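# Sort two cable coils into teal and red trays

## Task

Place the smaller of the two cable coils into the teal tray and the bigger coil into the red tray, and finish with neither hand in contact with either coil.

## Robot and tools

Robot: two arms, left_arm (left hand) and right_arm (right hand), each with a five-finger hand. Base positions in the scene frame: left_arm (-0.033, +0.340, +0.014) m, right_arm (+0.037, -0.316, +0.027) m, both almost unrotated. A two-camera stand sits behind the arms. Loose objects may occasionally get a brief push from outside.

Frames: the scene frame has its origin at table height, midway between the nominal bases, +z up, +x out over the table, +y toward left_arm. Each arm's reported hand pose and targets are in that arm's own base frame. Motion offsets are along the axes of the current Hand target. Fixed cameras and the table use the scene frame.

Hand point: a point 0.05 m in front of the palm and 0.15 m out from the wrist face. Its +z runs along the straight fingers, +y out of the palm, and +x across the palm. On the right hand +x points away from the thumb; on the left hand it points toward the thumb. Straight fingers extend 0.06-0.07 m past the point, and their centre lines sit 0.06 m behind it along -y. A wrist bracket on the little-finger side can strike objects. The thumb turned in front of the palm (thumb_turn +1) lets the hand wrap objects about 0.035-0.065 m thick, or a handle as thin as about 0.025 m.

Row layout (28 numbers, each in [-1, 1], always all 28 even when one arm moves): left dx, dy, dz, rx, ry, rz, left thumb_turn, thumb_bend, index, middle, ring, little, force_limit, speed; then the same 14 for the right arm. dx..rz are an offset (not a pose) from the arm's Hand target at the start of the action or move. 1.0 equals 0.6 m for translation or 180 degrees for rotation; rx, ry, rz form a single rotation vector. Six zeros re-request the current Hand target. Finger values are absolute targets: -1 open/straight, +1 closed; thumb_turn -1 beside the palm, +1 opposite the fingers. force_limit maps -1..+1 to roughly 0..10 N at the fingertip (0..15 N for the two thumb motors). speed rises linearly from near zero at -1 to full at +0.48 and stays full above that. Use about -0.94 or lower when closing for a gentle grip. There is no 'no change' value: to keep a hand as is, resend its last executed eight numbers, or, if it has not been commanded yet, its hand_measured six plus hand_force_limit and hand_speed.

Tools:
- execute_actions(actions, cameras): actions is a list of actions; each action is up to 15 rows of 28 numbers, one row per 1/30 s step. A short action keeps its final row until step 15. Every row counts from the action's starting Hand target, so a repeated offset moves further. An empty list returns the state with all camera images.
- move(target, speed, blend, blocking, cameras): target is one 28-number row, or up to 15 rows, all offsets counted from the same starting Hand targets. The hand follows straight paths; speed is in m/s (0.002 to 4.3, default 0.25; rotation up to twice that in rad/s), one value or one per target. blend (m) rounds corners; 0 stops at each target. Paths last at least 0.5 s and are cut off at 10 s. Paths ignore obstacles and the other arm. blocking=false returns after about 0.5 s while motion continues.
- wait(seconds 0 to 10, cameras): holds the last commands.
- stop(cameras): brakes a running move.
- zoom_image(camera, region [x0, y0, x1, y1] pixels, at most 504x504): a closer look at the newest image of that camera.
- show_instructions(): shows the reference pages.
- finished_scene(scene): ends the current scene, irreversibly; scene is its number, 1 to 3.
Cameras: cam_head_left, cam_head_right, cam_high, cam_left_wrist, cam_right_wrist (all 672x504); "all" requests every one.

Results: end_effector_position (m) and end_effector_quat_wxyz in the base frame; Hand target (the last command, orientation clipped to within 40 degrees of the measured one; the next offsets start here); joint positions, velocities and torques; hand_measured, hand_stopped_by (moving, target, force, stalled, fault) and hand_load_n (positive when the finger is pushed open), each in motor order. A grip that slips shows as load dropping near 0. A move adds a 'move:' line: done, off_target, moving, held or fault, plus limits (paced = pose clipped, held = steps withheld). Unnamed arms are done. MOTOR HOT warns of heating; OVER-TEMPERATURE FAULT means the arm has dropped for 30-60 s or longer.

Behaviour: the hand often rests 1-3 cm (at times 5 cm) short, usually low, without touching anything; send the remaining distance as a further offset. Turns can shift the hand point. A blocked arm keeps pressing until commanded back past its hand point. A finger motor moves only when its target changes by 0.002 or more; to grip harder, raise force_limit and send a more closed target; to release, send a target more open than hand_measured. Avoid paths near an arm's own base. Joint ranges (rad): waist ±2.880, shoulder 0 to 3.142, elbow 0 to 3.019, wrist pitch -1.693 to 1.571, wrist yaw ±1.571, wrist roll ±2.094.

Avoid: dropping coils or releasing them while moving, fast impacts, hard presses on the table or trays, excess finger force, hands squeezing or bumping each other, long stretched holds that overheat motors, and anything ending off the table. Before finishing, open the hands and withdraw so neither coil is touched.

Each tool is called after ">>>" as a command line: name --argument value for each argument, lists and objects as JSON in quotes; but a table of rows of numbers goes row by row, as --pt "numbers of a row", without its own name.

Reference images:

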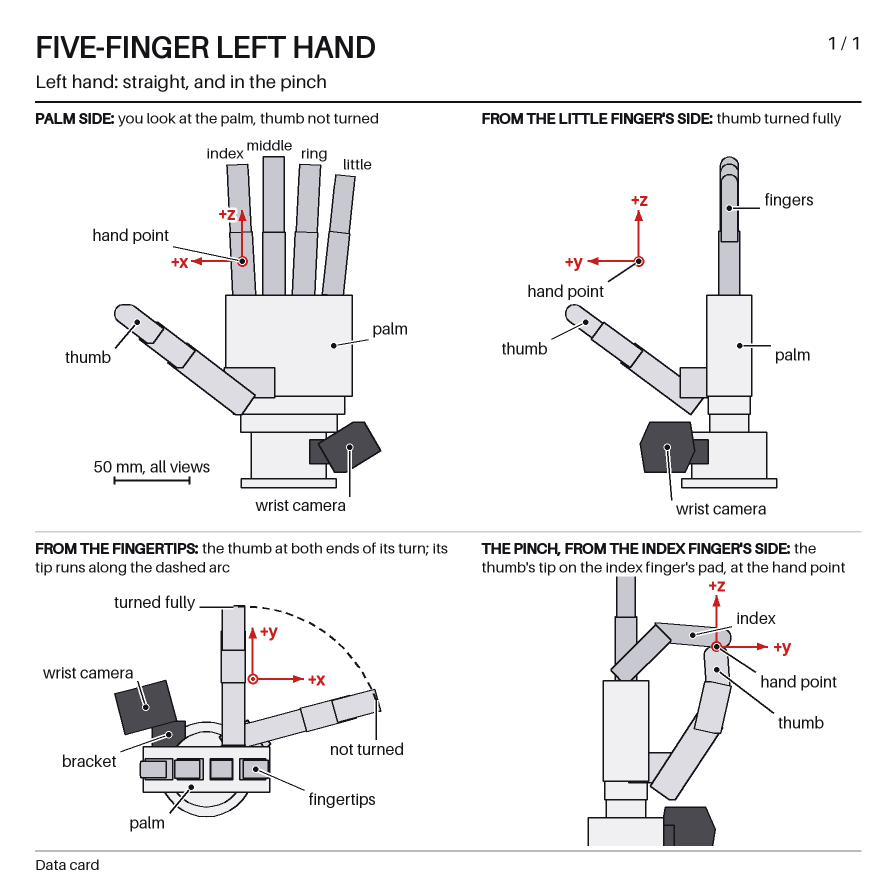

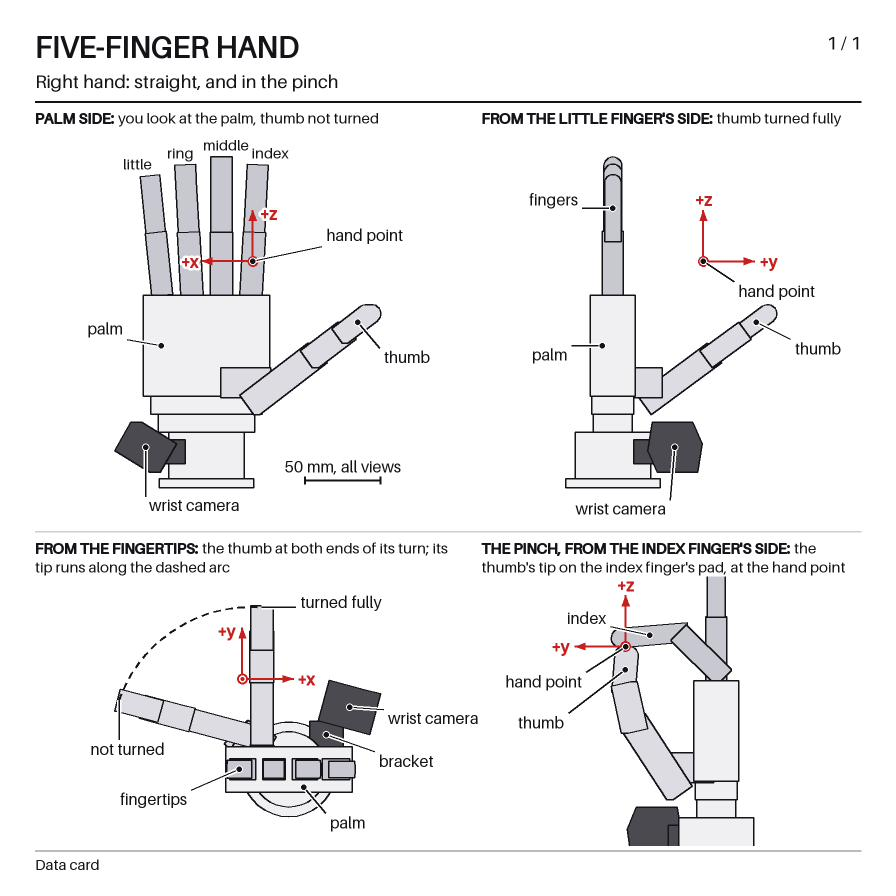

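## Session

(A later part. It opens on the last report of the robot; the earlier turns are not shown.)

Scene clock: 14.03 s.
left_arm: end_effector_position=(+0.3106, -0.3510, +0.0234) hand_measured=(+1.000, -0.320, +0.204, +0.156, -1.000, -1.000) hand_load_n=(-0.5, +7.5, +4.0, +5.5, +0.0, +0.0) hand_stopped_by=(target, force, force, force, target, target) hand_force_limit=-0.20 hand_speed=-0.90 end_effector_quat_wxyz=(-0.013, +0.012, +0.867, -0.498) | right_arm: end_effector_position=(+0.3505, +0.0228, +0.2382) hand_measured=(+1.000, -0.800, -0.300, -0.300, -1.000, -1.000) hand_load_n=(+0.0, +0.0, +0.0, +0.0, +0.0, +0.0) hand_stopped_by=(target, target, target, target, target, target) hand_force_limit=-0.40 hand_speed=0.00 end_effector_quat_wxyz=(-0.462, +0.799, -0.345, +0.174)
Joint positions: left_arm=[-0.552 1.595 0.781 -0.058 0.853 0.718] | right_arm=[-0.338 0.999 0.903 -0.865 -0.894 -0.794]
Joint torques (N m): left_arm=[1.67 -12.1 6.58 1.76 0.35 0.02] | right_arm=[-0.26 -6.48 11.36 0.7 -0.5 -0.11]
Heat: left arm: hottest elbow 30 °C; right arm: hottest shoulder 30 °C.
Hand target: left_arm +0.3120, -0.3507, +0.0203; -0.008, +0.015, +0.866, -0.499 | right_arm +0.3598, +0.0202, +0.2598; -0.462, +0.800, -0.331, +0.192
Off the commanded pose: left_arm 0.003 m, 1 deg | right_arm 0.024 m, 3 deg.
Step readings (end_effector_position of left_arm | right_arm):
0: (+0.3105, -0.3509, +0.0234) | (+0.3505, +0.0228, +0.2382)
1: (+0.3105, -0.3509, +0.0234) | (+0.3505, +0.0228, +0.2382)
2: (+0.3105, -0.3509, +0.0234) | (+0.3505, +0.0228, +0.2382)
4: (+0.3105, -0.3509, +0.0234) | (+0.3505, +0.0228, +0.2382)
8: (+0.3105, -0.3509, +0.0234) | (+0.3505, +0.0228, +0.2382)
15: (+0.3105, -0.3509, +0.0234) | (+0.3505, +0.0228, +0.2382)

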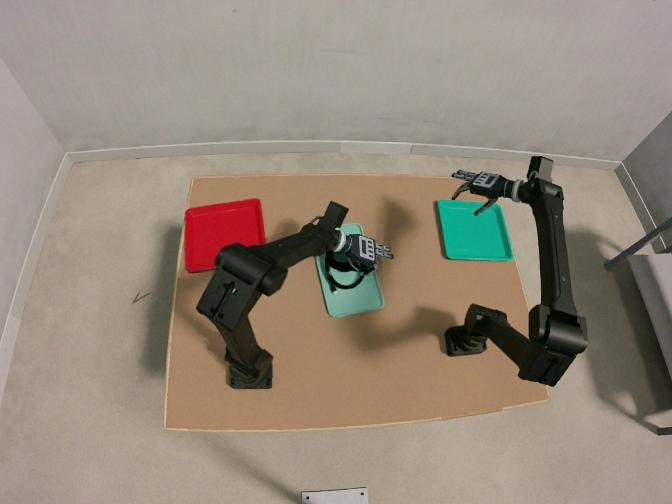

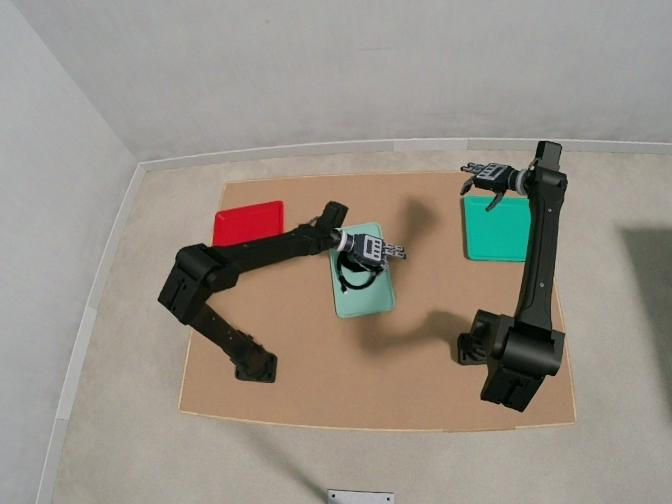

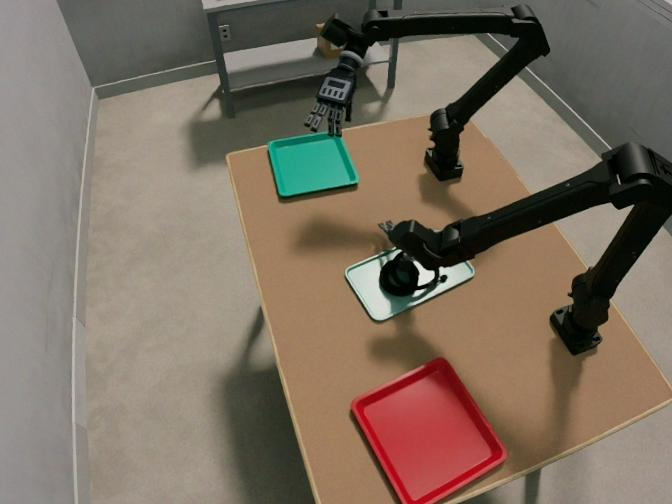

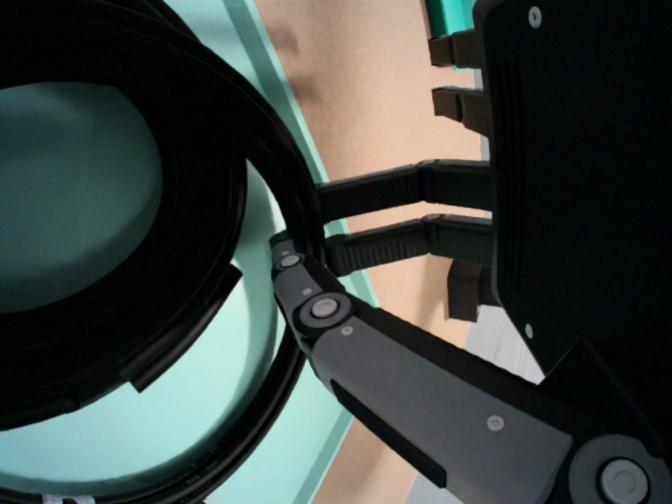

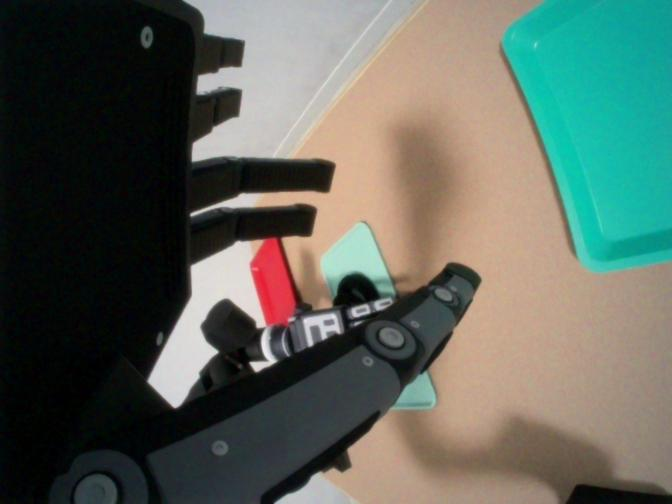

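>>> move --target '[0,-0.0966,-0.0327,0,0,0,1,0.14,0.5,0.5,-1,-1,0,-0.9,0,0,0,0,0,0,1,-0.8,-0.3,-0.3,-1,-1,-0.4,0]' --speed 0.06 --cameras '["all"]'

Scene clock: 15.70 s.
left_arm: end_effector_position=(+0.2940, -0.3455, +0.0507) hand_measured=(+1.000, -0.320, +0.210, +0.156, -1.000, -1.000) hand_load_n=(-1.0, +10.5, +3.5, +5.5, +0.0, +0.0) hand_stopped_by=(target, force, force, force, target, target) hand_force_limit=0.00 hand_speed=-0.90 end_effector_quat_wxyz=(-0.028, +0.004, +0.874, -0.485) | right_arm: end_effector_position=(+0.3505, +0.0228, +0.2382) hand_measured=(+1.000, -0.800, -0.300, -0.300, -1.000, -1.000) hand_load_n=(+0.0, +0.0, +0.0, +0.0, +0.0, +0.0) hand_stopped_by=(target, target, target, target, target, target) hand_force_limit=-0.40 hand_speed=0.00 end_effector_quat_wxyz=(-0.462, +0.799, -0.345, +0.174)
Joint positions: left_arm=[-0.566 1.506 0.789 -0.193 0.837 0.712] | right_arm=[-0.338 0.999 0.903 -0.865 -0.894 -0.794]
Joint torques (N m): left_arm=[-0.09 -13.86 12.7 0.83 0.4 -0.24] | right_arm=[-0.21 -6.65 11.36 0.68 -0.52 -0.11]
Heat: left arm: hottest elbow 30 °C; right arm: hottest shoulder 30 °C.
Hand target: left_arm +0.3115, -0.3630, +0.0805; -0.009, +0.015, +0.866, -0.499 | right_arm +0.3598, +0.0202, +0.2598; -0.462, +0.800, -0.331, +0.192
Off the commanded pose: left_arm 0.038 m, 3 deg | right_arm 0.024 m, 3 deg.
move: off_target (left_arm, right_arm)

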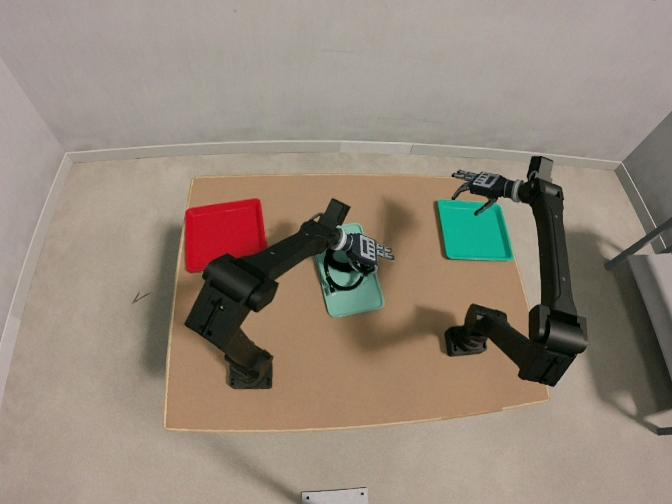

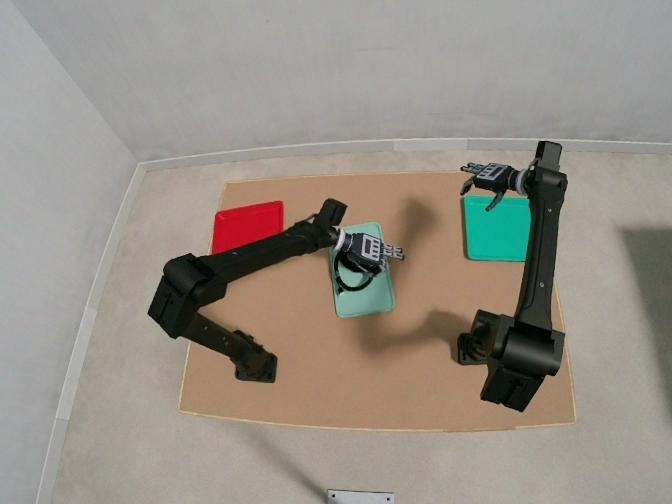

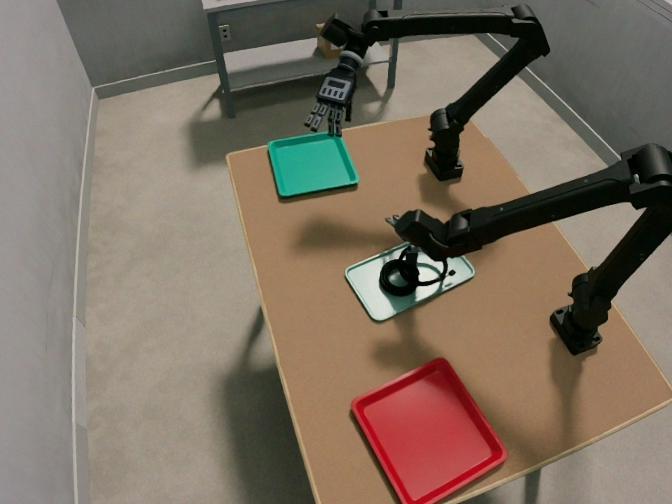

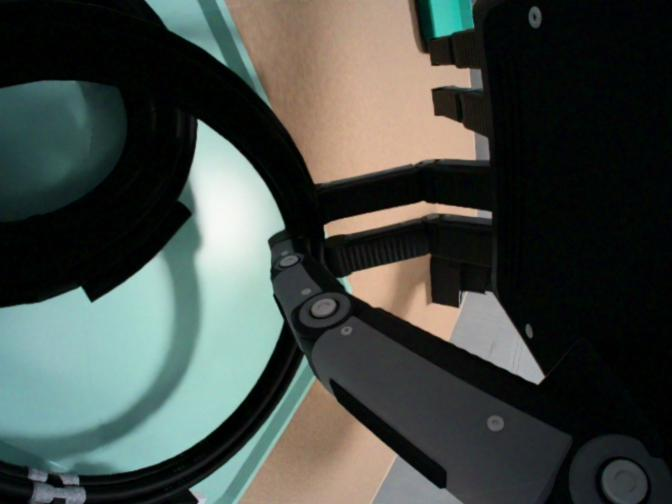

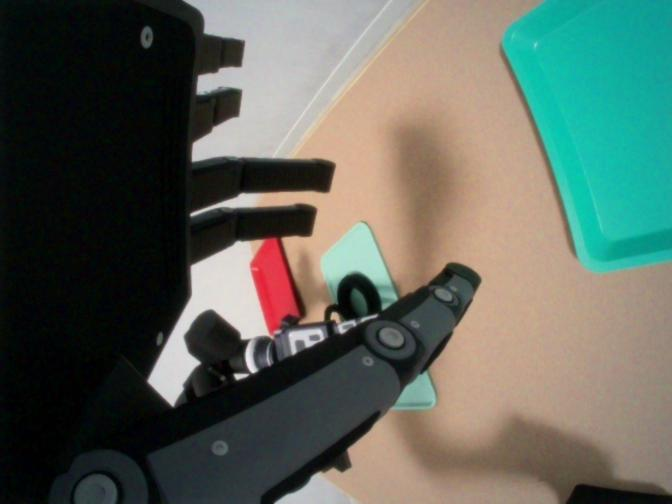

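>>> move --pt "0 -0.1899 -0.0711 0 0 0 1 0.14 0.5 0.5 -1 -1 0 -0.9 0 0 0 0 0 0 1 -0.8 -0.3 -0.3 -1 -1 -0.4 0" --pt "-0.1016 -0.0083 -0.4191 0 -0.2165 -0.125 1 0.14 0.5 0.5 -1 -1 0 -0.9 0 0 0 0 0 0 1 -0.8 -0.3 -0.3 -1 -1 -0.4 0" --speed '[0.15,0.3]' --blend '[0.04,0]' --cameras '["all"]'

Scene clock: 19.43 s.
left_arm: end_effector_position=(+0.3789, -0.1493, +0.2043) hand_measured=(+1.000, -0.320, +0.210, +0.156, -1.000, -1.000) hand_load_n=(-1.0, +10.5, +3.5, +5.5, +0.0, +0.0) hand_stopped_by=(target, force, force, force, target, target) hand_force_limit=0.00 hand_speed=-0.90 end_effector_quat_wxyz=(+0.174, -0.317, +0.813, -0.457) | right_arm: end_effector_position=(+0.3505, +0.0228, +0.2382) hand_measured=(+1.000, -0.800, -0.300, -0.300, -1.000, -1.000) hand_load_n=(+0.0, +0.0, +0.0, +0.0, +0.0, +0.0) hand_stopped_by=(target, target, target, target, target, target) hand_force_limit=-0.40 hand_speed=0.00 end_effector_quat_wxyz=(-0.462, +0.799, -0.345, +0.174)
Joint positions: left_arm=[-0.091 1.026 0.801 -0.468 0.615 0.44] | right_arm=[-0.338 0.999 0.903 -0.865 -0.894 -0.794]
Joint torques (N m): left_arm=[1.2 -8.18 9.35 2.41 0.3 -0.2] | right_arm=[-0.15 -6.71 11.34 0.69 -0.5 -0.09]
Heat: left arm: hottest elbow 31 °C; right arm: hottest shoulder 30 °C.
Hand target: left_arm +0.3798, -0.1500, +0.2109; +0.184, -0.317, +0.806, -0.465 | right_arm +0.3598, +0.0202, +0.2598; -0.462, +0.800, -0.331, +0.192
Off the commanded pose: left_arm 0.007 m, 2 deg | right_arm 0.024 m, 3 deg.
move: off_target (right_arm)

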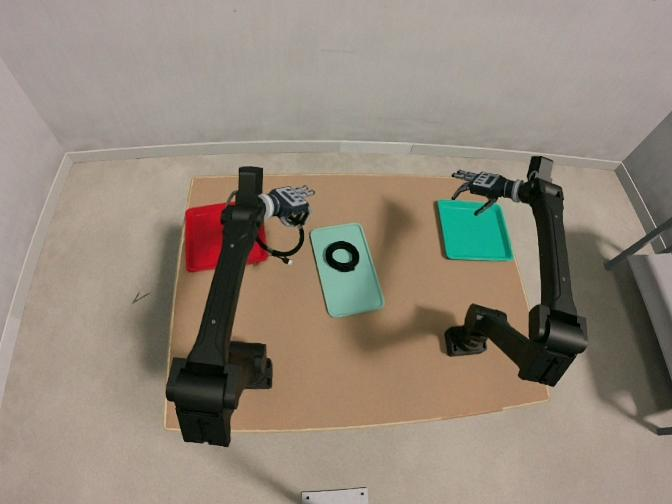

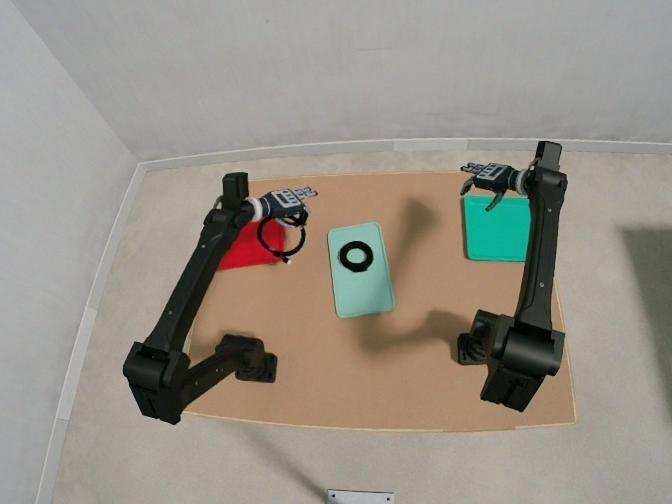

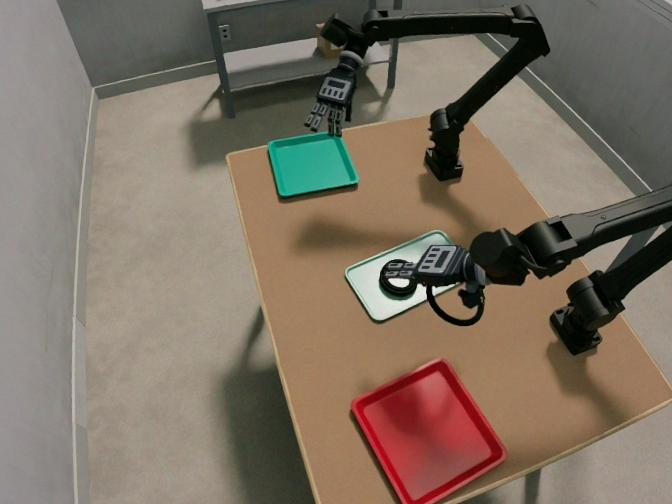

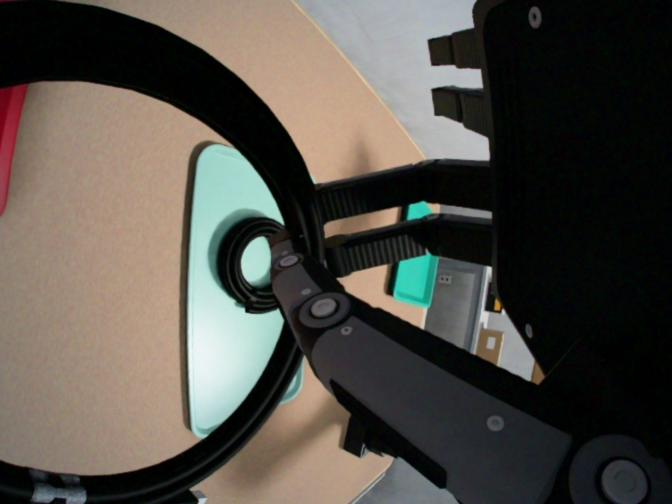

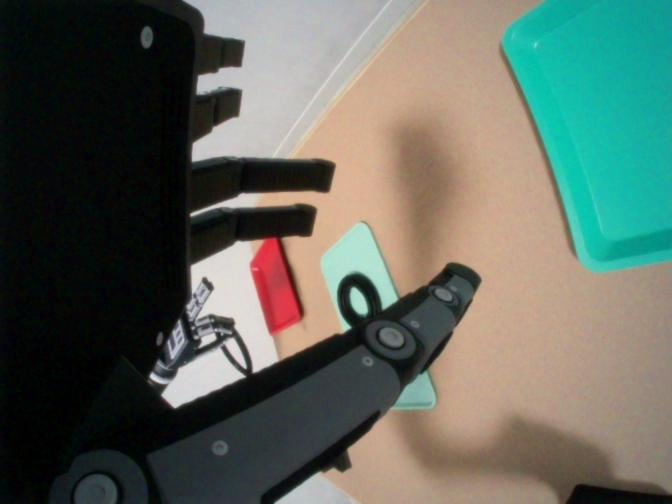

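>>> zoom_image --camera "cam_head_left" --region '[300, 210, 400, 310]'

>>> zoom_image --camera "cam_head_left" --region '[170, 170, 330, 290]'

Scaled by 5.040 from the camera's 672x504 image, which has a finer 960x720 frame.

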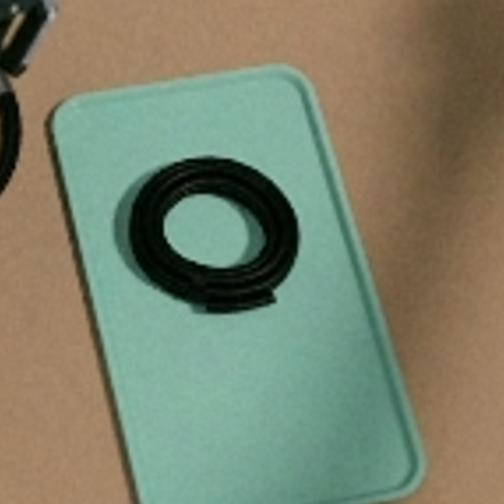

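Scaled by 3.150 from the camera's 672x504 image, which has a finer 960x720 frame.

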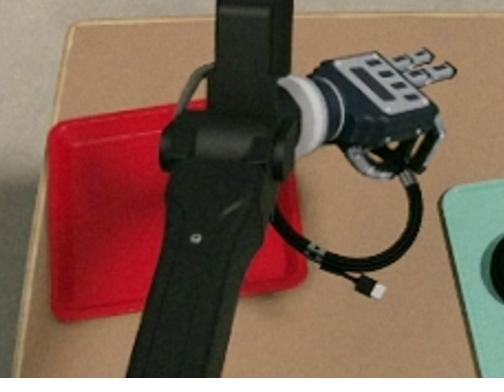

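>>> move --target '[-0.4725,0.1198,-0.1376,0,-0.2887,-0.1667,1,0.14,0.5,0.5,-1,-1,0,-0.9,-0.4737,0.0141,0.5090,0,0,0,1,-0.8,-0.3,-0.3,-1,-1,-0.4,0]' --speed 0.25 --cameras '["all"]'

Scene clock: 23.03 s.
left_arm: end_effector_position=(+0.4836, +0.1102, +0.1522) hand_measured=(+1.000, -0.320, +0.210, +0.156, -1.000, -1.000) hand_load_n=(-1.0, +10.5, +4.0, +5.0, +0.0, +0.0) hand_stopped_by=(target, force, force, force, target, target) hand_force_limit=0.00 hand_speed=-0.90 end_effector_quat_wxyz=(-0.362, +0.688, -0.559, +0.289) | right_arm: end_effector_position=(+0.3257, +0.3853, +0.0733) hand_measured=(+1.000, -0.800, -0.300, -0.300, -1.000, -1.000) hand_load_n=(+0.0, +0.0, +0.0, +0.0, +0.0, +0.0) hand_stopped_by=(target, target, target, target, target, target) hand_force_limit=-0.40 hand_speed=0.00 end_effector_quat_wxyz=(-0.433, +0.817, -0.334, +0.183)
Joint positions: left_arm=[0.31 1.24 0.821 -0.191 0.079 0.062] | right_arm=[0.819 1.385 0.698 0.095 0.028 0.008]
Joint torques (N m): left_arm=[1.61 -9.11 15.83 2.54 -0.1 -0.25] | right_arm=[-0.26 -10.29 10.06 2.89 0.11 0.04]
Heat: left arm: hottest elbow 31 °C; right arm: hottest shoulder 30 °C.
Hand target: left_arm +0.5139, +0.1220, +0.1902; -0.392, +0.678, -0.539, +0.311 | right_arm +0.3428, +0.4050, +0.0992; -0.462, +0.800, -0.331, +0.192
Off the commanded pose: left_arm 0.050 m, 5 deg | right_arm 0.037 m, 4 deg.
move: off_target (left_arm, right_arm)

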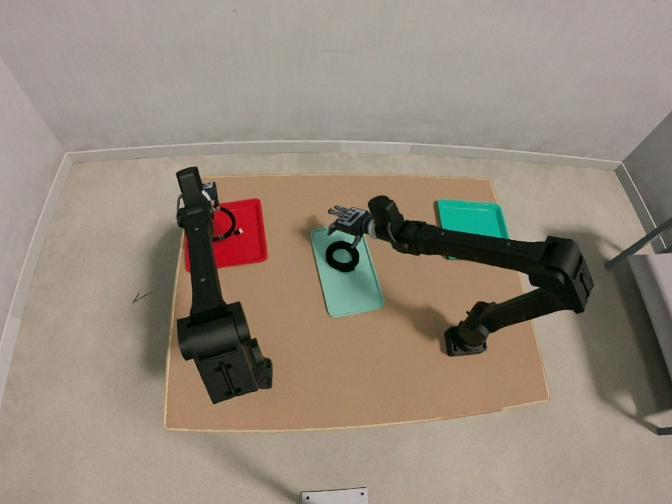

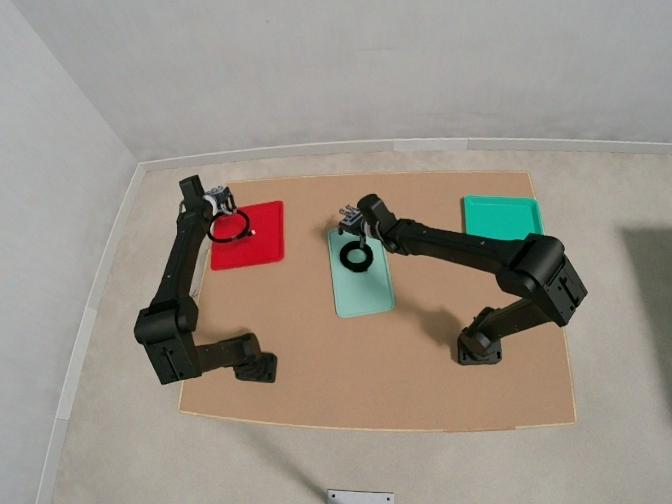

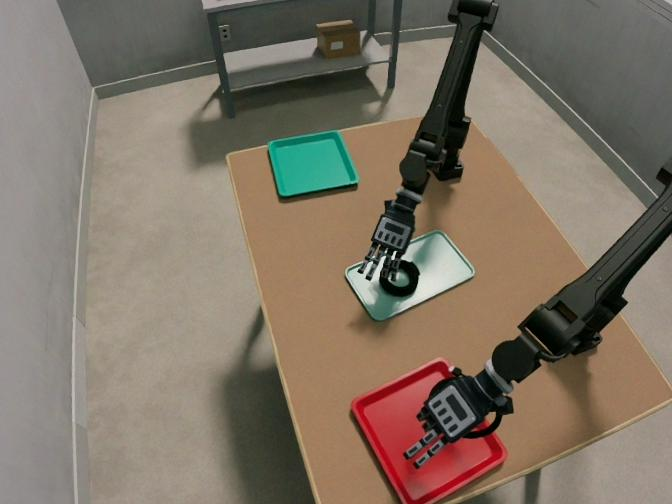

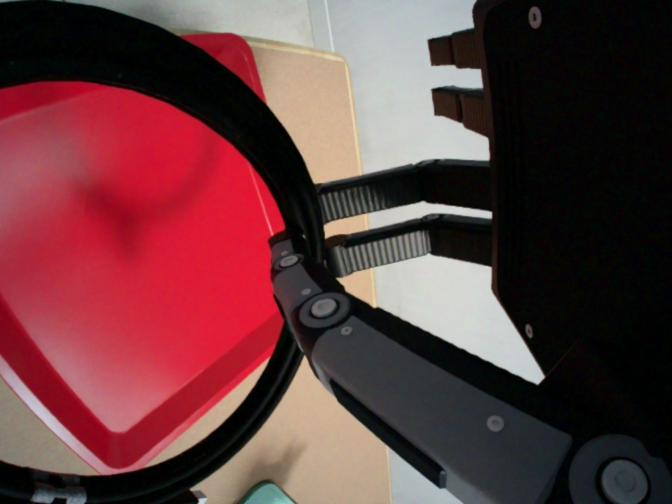

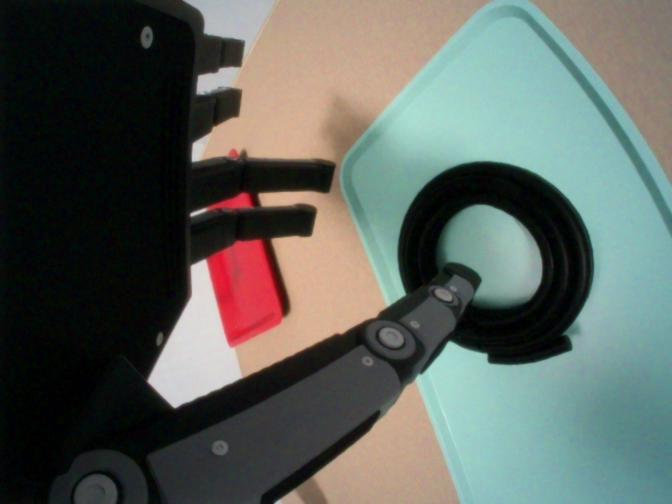

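>>> zoom_image --camera "cam_head_left" --region '[170, 170, 290, 290]'

>>> zoom_image --camera "cam_head_right" --region '[170, 170, 410, 290]'

>>> zoom_image --camera "cam_high" --region '[330, 220, 550, 504]'

Scaled by 4.200 from the camera's 672x504 image, which has a finer 960x720 frame.

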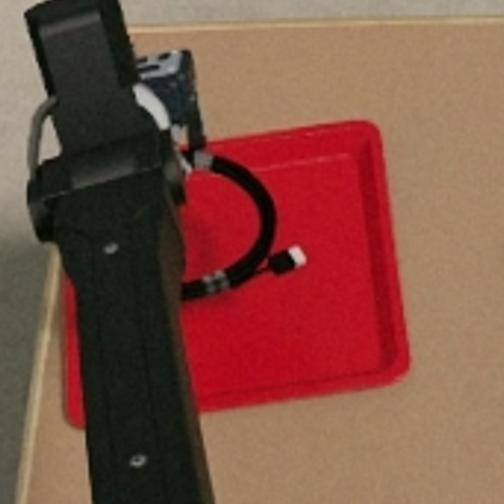

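Scaled by 2.100 from the camera's 672x504 image, which has a finer 960x720 frame.

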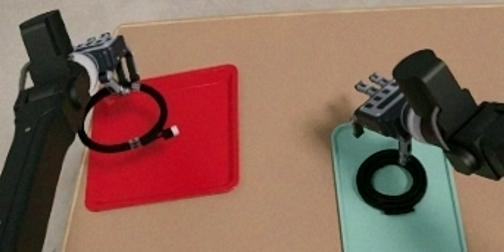

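Scaled by 1.775 from the camera's 672x504 image, which has a finer 960x720 frame.

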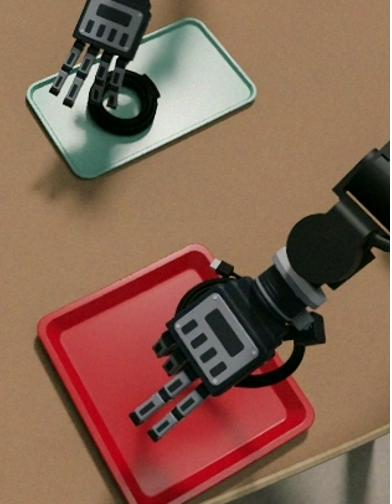

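>>> move --target '[0,0.1732,0.1,0,0,0,1,0.14,0.5,0.5,-1,-1,0,-0.9,0,0.0779,0.045,0,0,0,1,-0.8,-0.3,-0.3,-1,-1,-0.4,0]' --speed 0.12 --cameras '["all"]'

>>> zoom_image --camera "cam_head_left" --region '[170, 170, 290, 290]'

>>> zoom_image --camera "cam_high" --region '[330, 220, 550, 504]'

>>> zoom_image --camera "cam_head_right" --region '[310, 190, 410, 290]'

Scene clock: 25.43 s.
left_arm: end_effector_position=(+0.5104, +0.1190, +0.0659) hand_measured=(+1.000, -0.320, +0.210, +0.156, -1.000, -1.000) hand_load_n=(-1.0, +10.5, +3.5, +5.0, +0.0, +0.0) hand_stopped_by=(target, force, force, force, target, target) hand_force_limit=0.00 hand_speed=-0.90 end_effector_quat_wxyz=(-0.385, +0.676, -0.550, +0.304) | right_arm: end_effector_position=(+0.3391, +0.3995, +0.0405) hand_measured=(+1.000, -0.800, -0.300, -0.300, -1.000, -1.000) hand_load_n=(+0.0, +0.0, +0.0, +0.0, +0.0, +0.0) hand_stopped_by=(target, target, target, target, target, target) hand_force_limit=-0.40 hand_speed=0.00 end_effector_quat_wxyz=(-0.451, +0.807, -0.330, +0.189)
Joint positions: left_arm=[0.31 1.455 0.716 0.191 0.078 0.061] | right_arm=[0.819 1.508 0.683 0.277 0.029 0.008]
Joint torques (N m): left_arm=[1.85 -11.75 7.92 2.62 -0.11 -0.21] | right_arm=[-0.21 -11.11 6.45 2.92 0.1 0.06]
Heat: left arm: hottest elbow 32 °C; right arm: hottest shoulder 30 °C.
Hand target: left_arm +0.5139, +0.1221, +0.0701; -0.392, +0.678, -0.539, +0.311 | right_arm +0.3429, +0.4050, +0.0454; -0.462, +0.800, -0.331, +0.192
Off the commanded pose: left_arm 0.006 m, 2 deg | right_arm 0.008 m, 1 deg.
move: done

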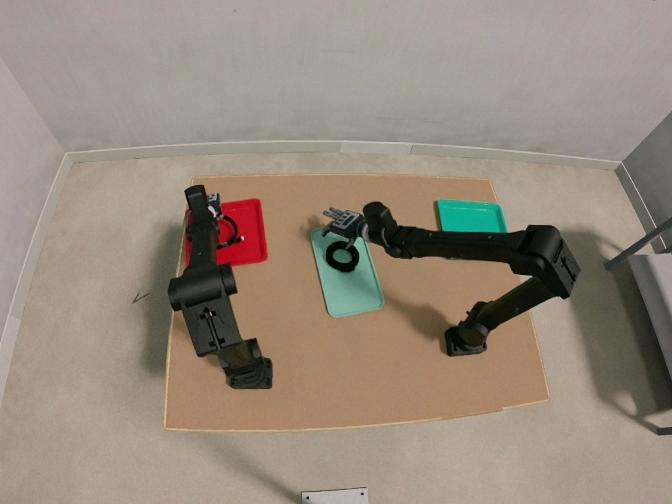

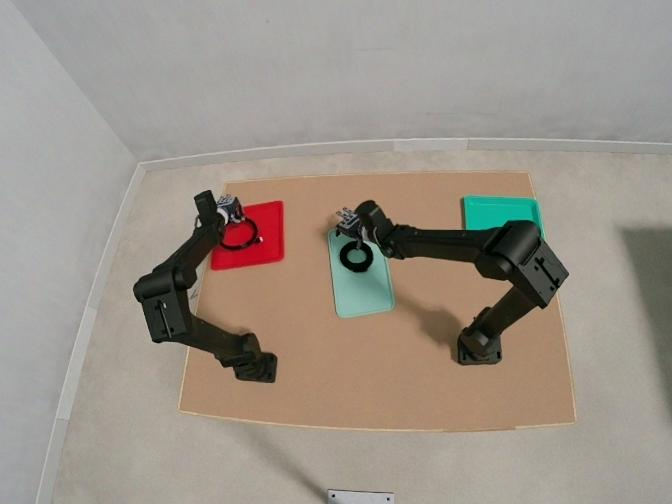

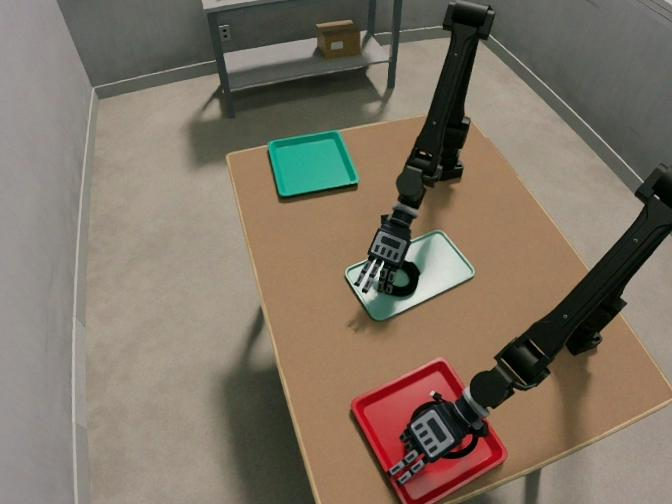

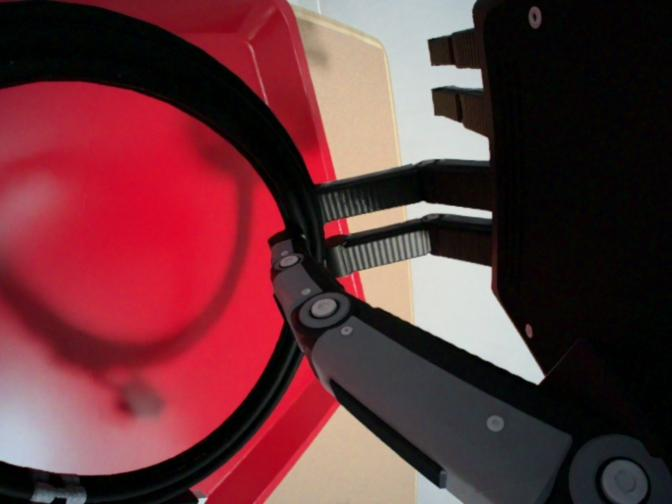

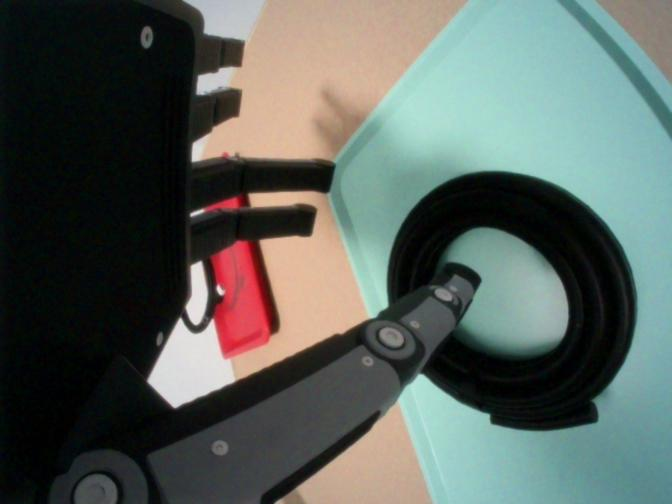

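Scaled by 4.200 from the camera's 672x504 image, which has a finer 960x720 frame.

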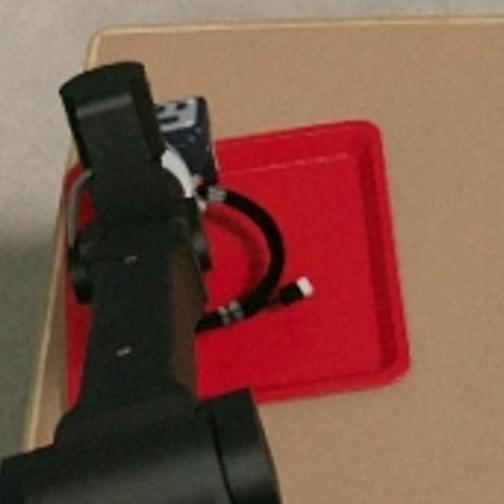

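Scaled by 1.775 from the camera's 672x504 image, which has a finer 960x720 frame.

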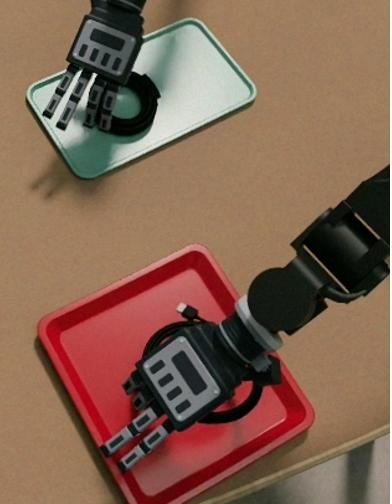

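Scaled by 5.040 from the camera's 672x504 image, which has a finer 960x720 frame.

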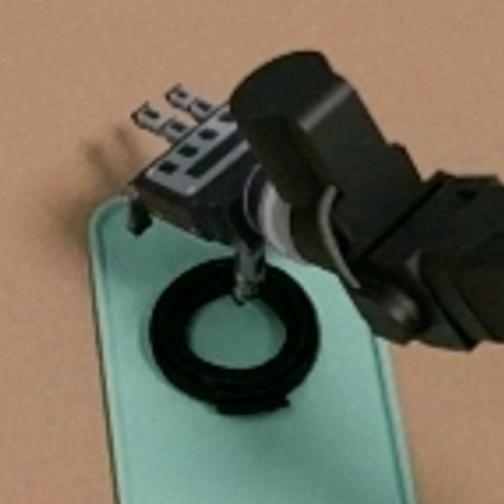

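>>> move --target '[0,0.0794,0.0458,0,0,0,1,0.14,0.5,0.5,-1,-1,0,-0.9,0,0.0462,0.0267,0,0,0,1,-0.8,-0.3,-0.3,-1,-1,-0.4,0]' --speed 0.07 --cameras '["all"]'

>>> zoom_image --camera "cam_head_right" --region '[190, 180, 310, 300]'

>>> zoom_image --camera "cam_high" --region '[330, 220, 550, 504]'

>>> zoom_image --camera "cam_head_right" --region '[310, 190, 410, 290]'

Scene clock: 27.27 s.
left_arm: end_effector_position=(+0.5146, +0.1202, +0.0186) hand_measured=(+1.000, -0.320, +0.210, +0.156, -1.000, -1.000) hand_load_n=(-2.5, +7.0, +3.5, +6.5, +0.0, +0.0) hand_stopped_by=(target, force, force, force, target, target) hand_force_limit=0.00 hand_speed=-0.90 end_effector_quat_wxyz=(-0.390, +0.674, -0.546, +0.308) | right_arm: end_effector_position=(+0.3398, +0.4003, +0.0103) hand_measured=(+1.000, -0.800, -0.300, -0.300, -1.000, -1.000) hand_load_n=(+0.0, +0.0, +0.0, +0.0, +0.0, +0.0) hand_stopped_by=(target, target, target, target, target, target) hand_force_limit=-0.40 hand_speed=0.00 end_effector_quat_wxyz=(-0.453, +0.806, -0.330, +0.190)
Joint positions: left_arm=[0.31 1.584 0.674 0.38 0.078 0.058] | right_arm=[0.819 1.591 0.66 0.387 0.029 0.008]
Joint torques (N m): left_arm=[1.61 -11.52 6.2 2.74 -0.06 -0.17] | right_arm=[-0.38 -11.28 5.67 2.95 0.11 0.04]
Heat: left arm: hottest elbow 31 °C; right arm: hottest shoulder 30 °C.
Hand target: left_arm +0.5140, +0.1222, +0.0154; -0.392, +0.677, -0.539, +0.311 | right_arm +0.3428, +0.4048, +0.0132; -0.461, +0.800, -0.331, +0.192
Off the commanded pose: left_arm 0.004 m, 1 deg | right_arm 0.006 m, 1 deg.
move: done

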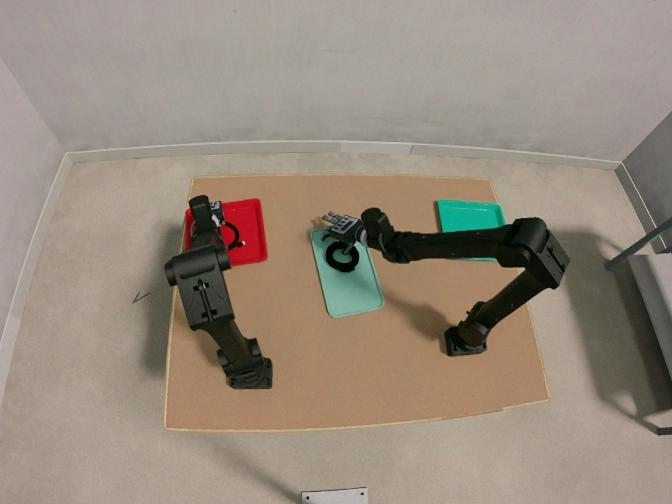

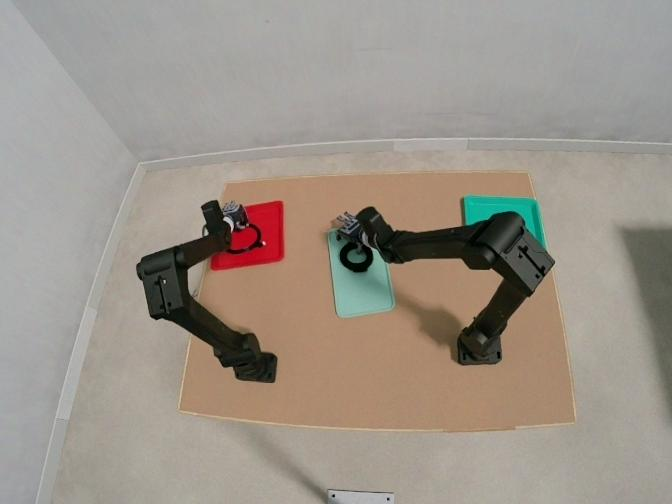

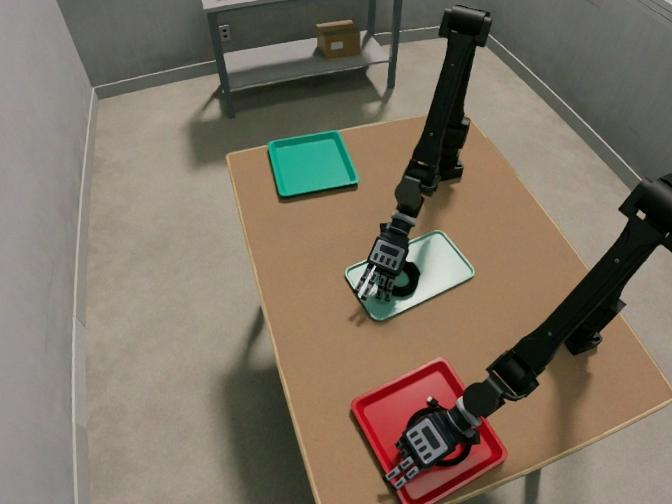

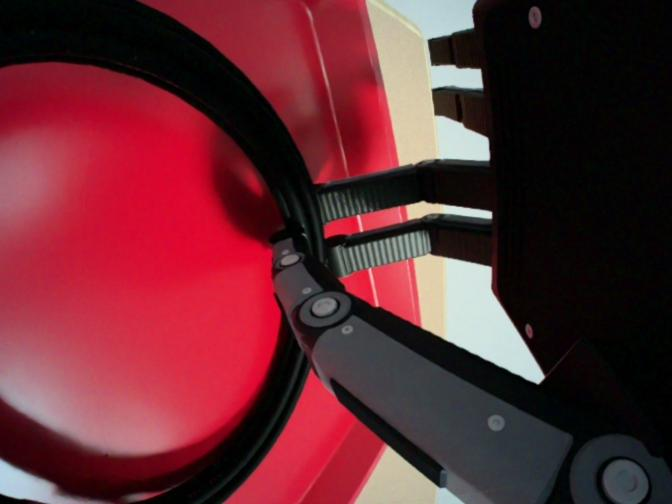

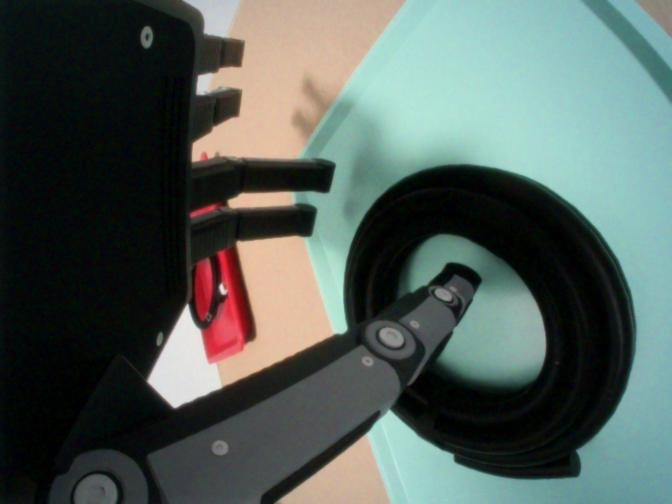

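Scaled by 4.200 from the camera's 672x504 image, which has a finer 960x720 frame.

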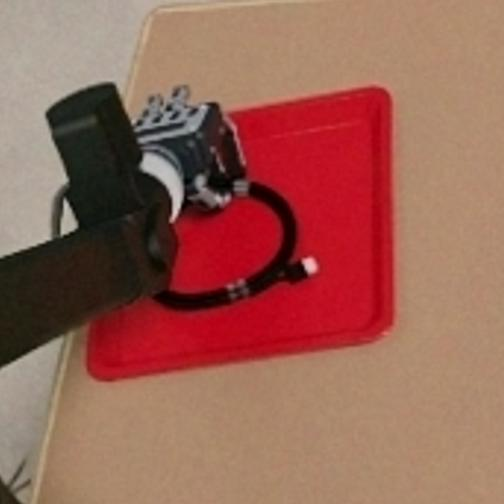

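Scaled by 1.775 from the camera's 672x504 image, which has a finer 960x720 frame.

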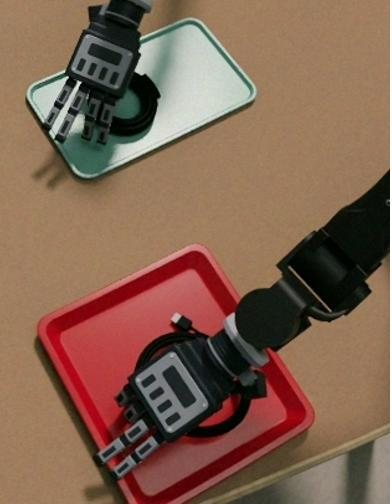

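Scaled by 5.040 from the camera's 672x504 image, which has a finer 960x720 frame.

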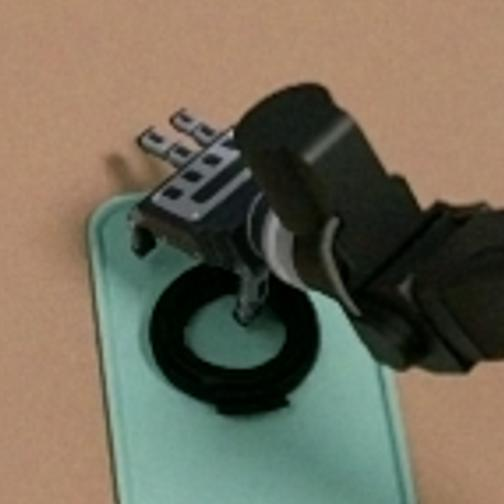

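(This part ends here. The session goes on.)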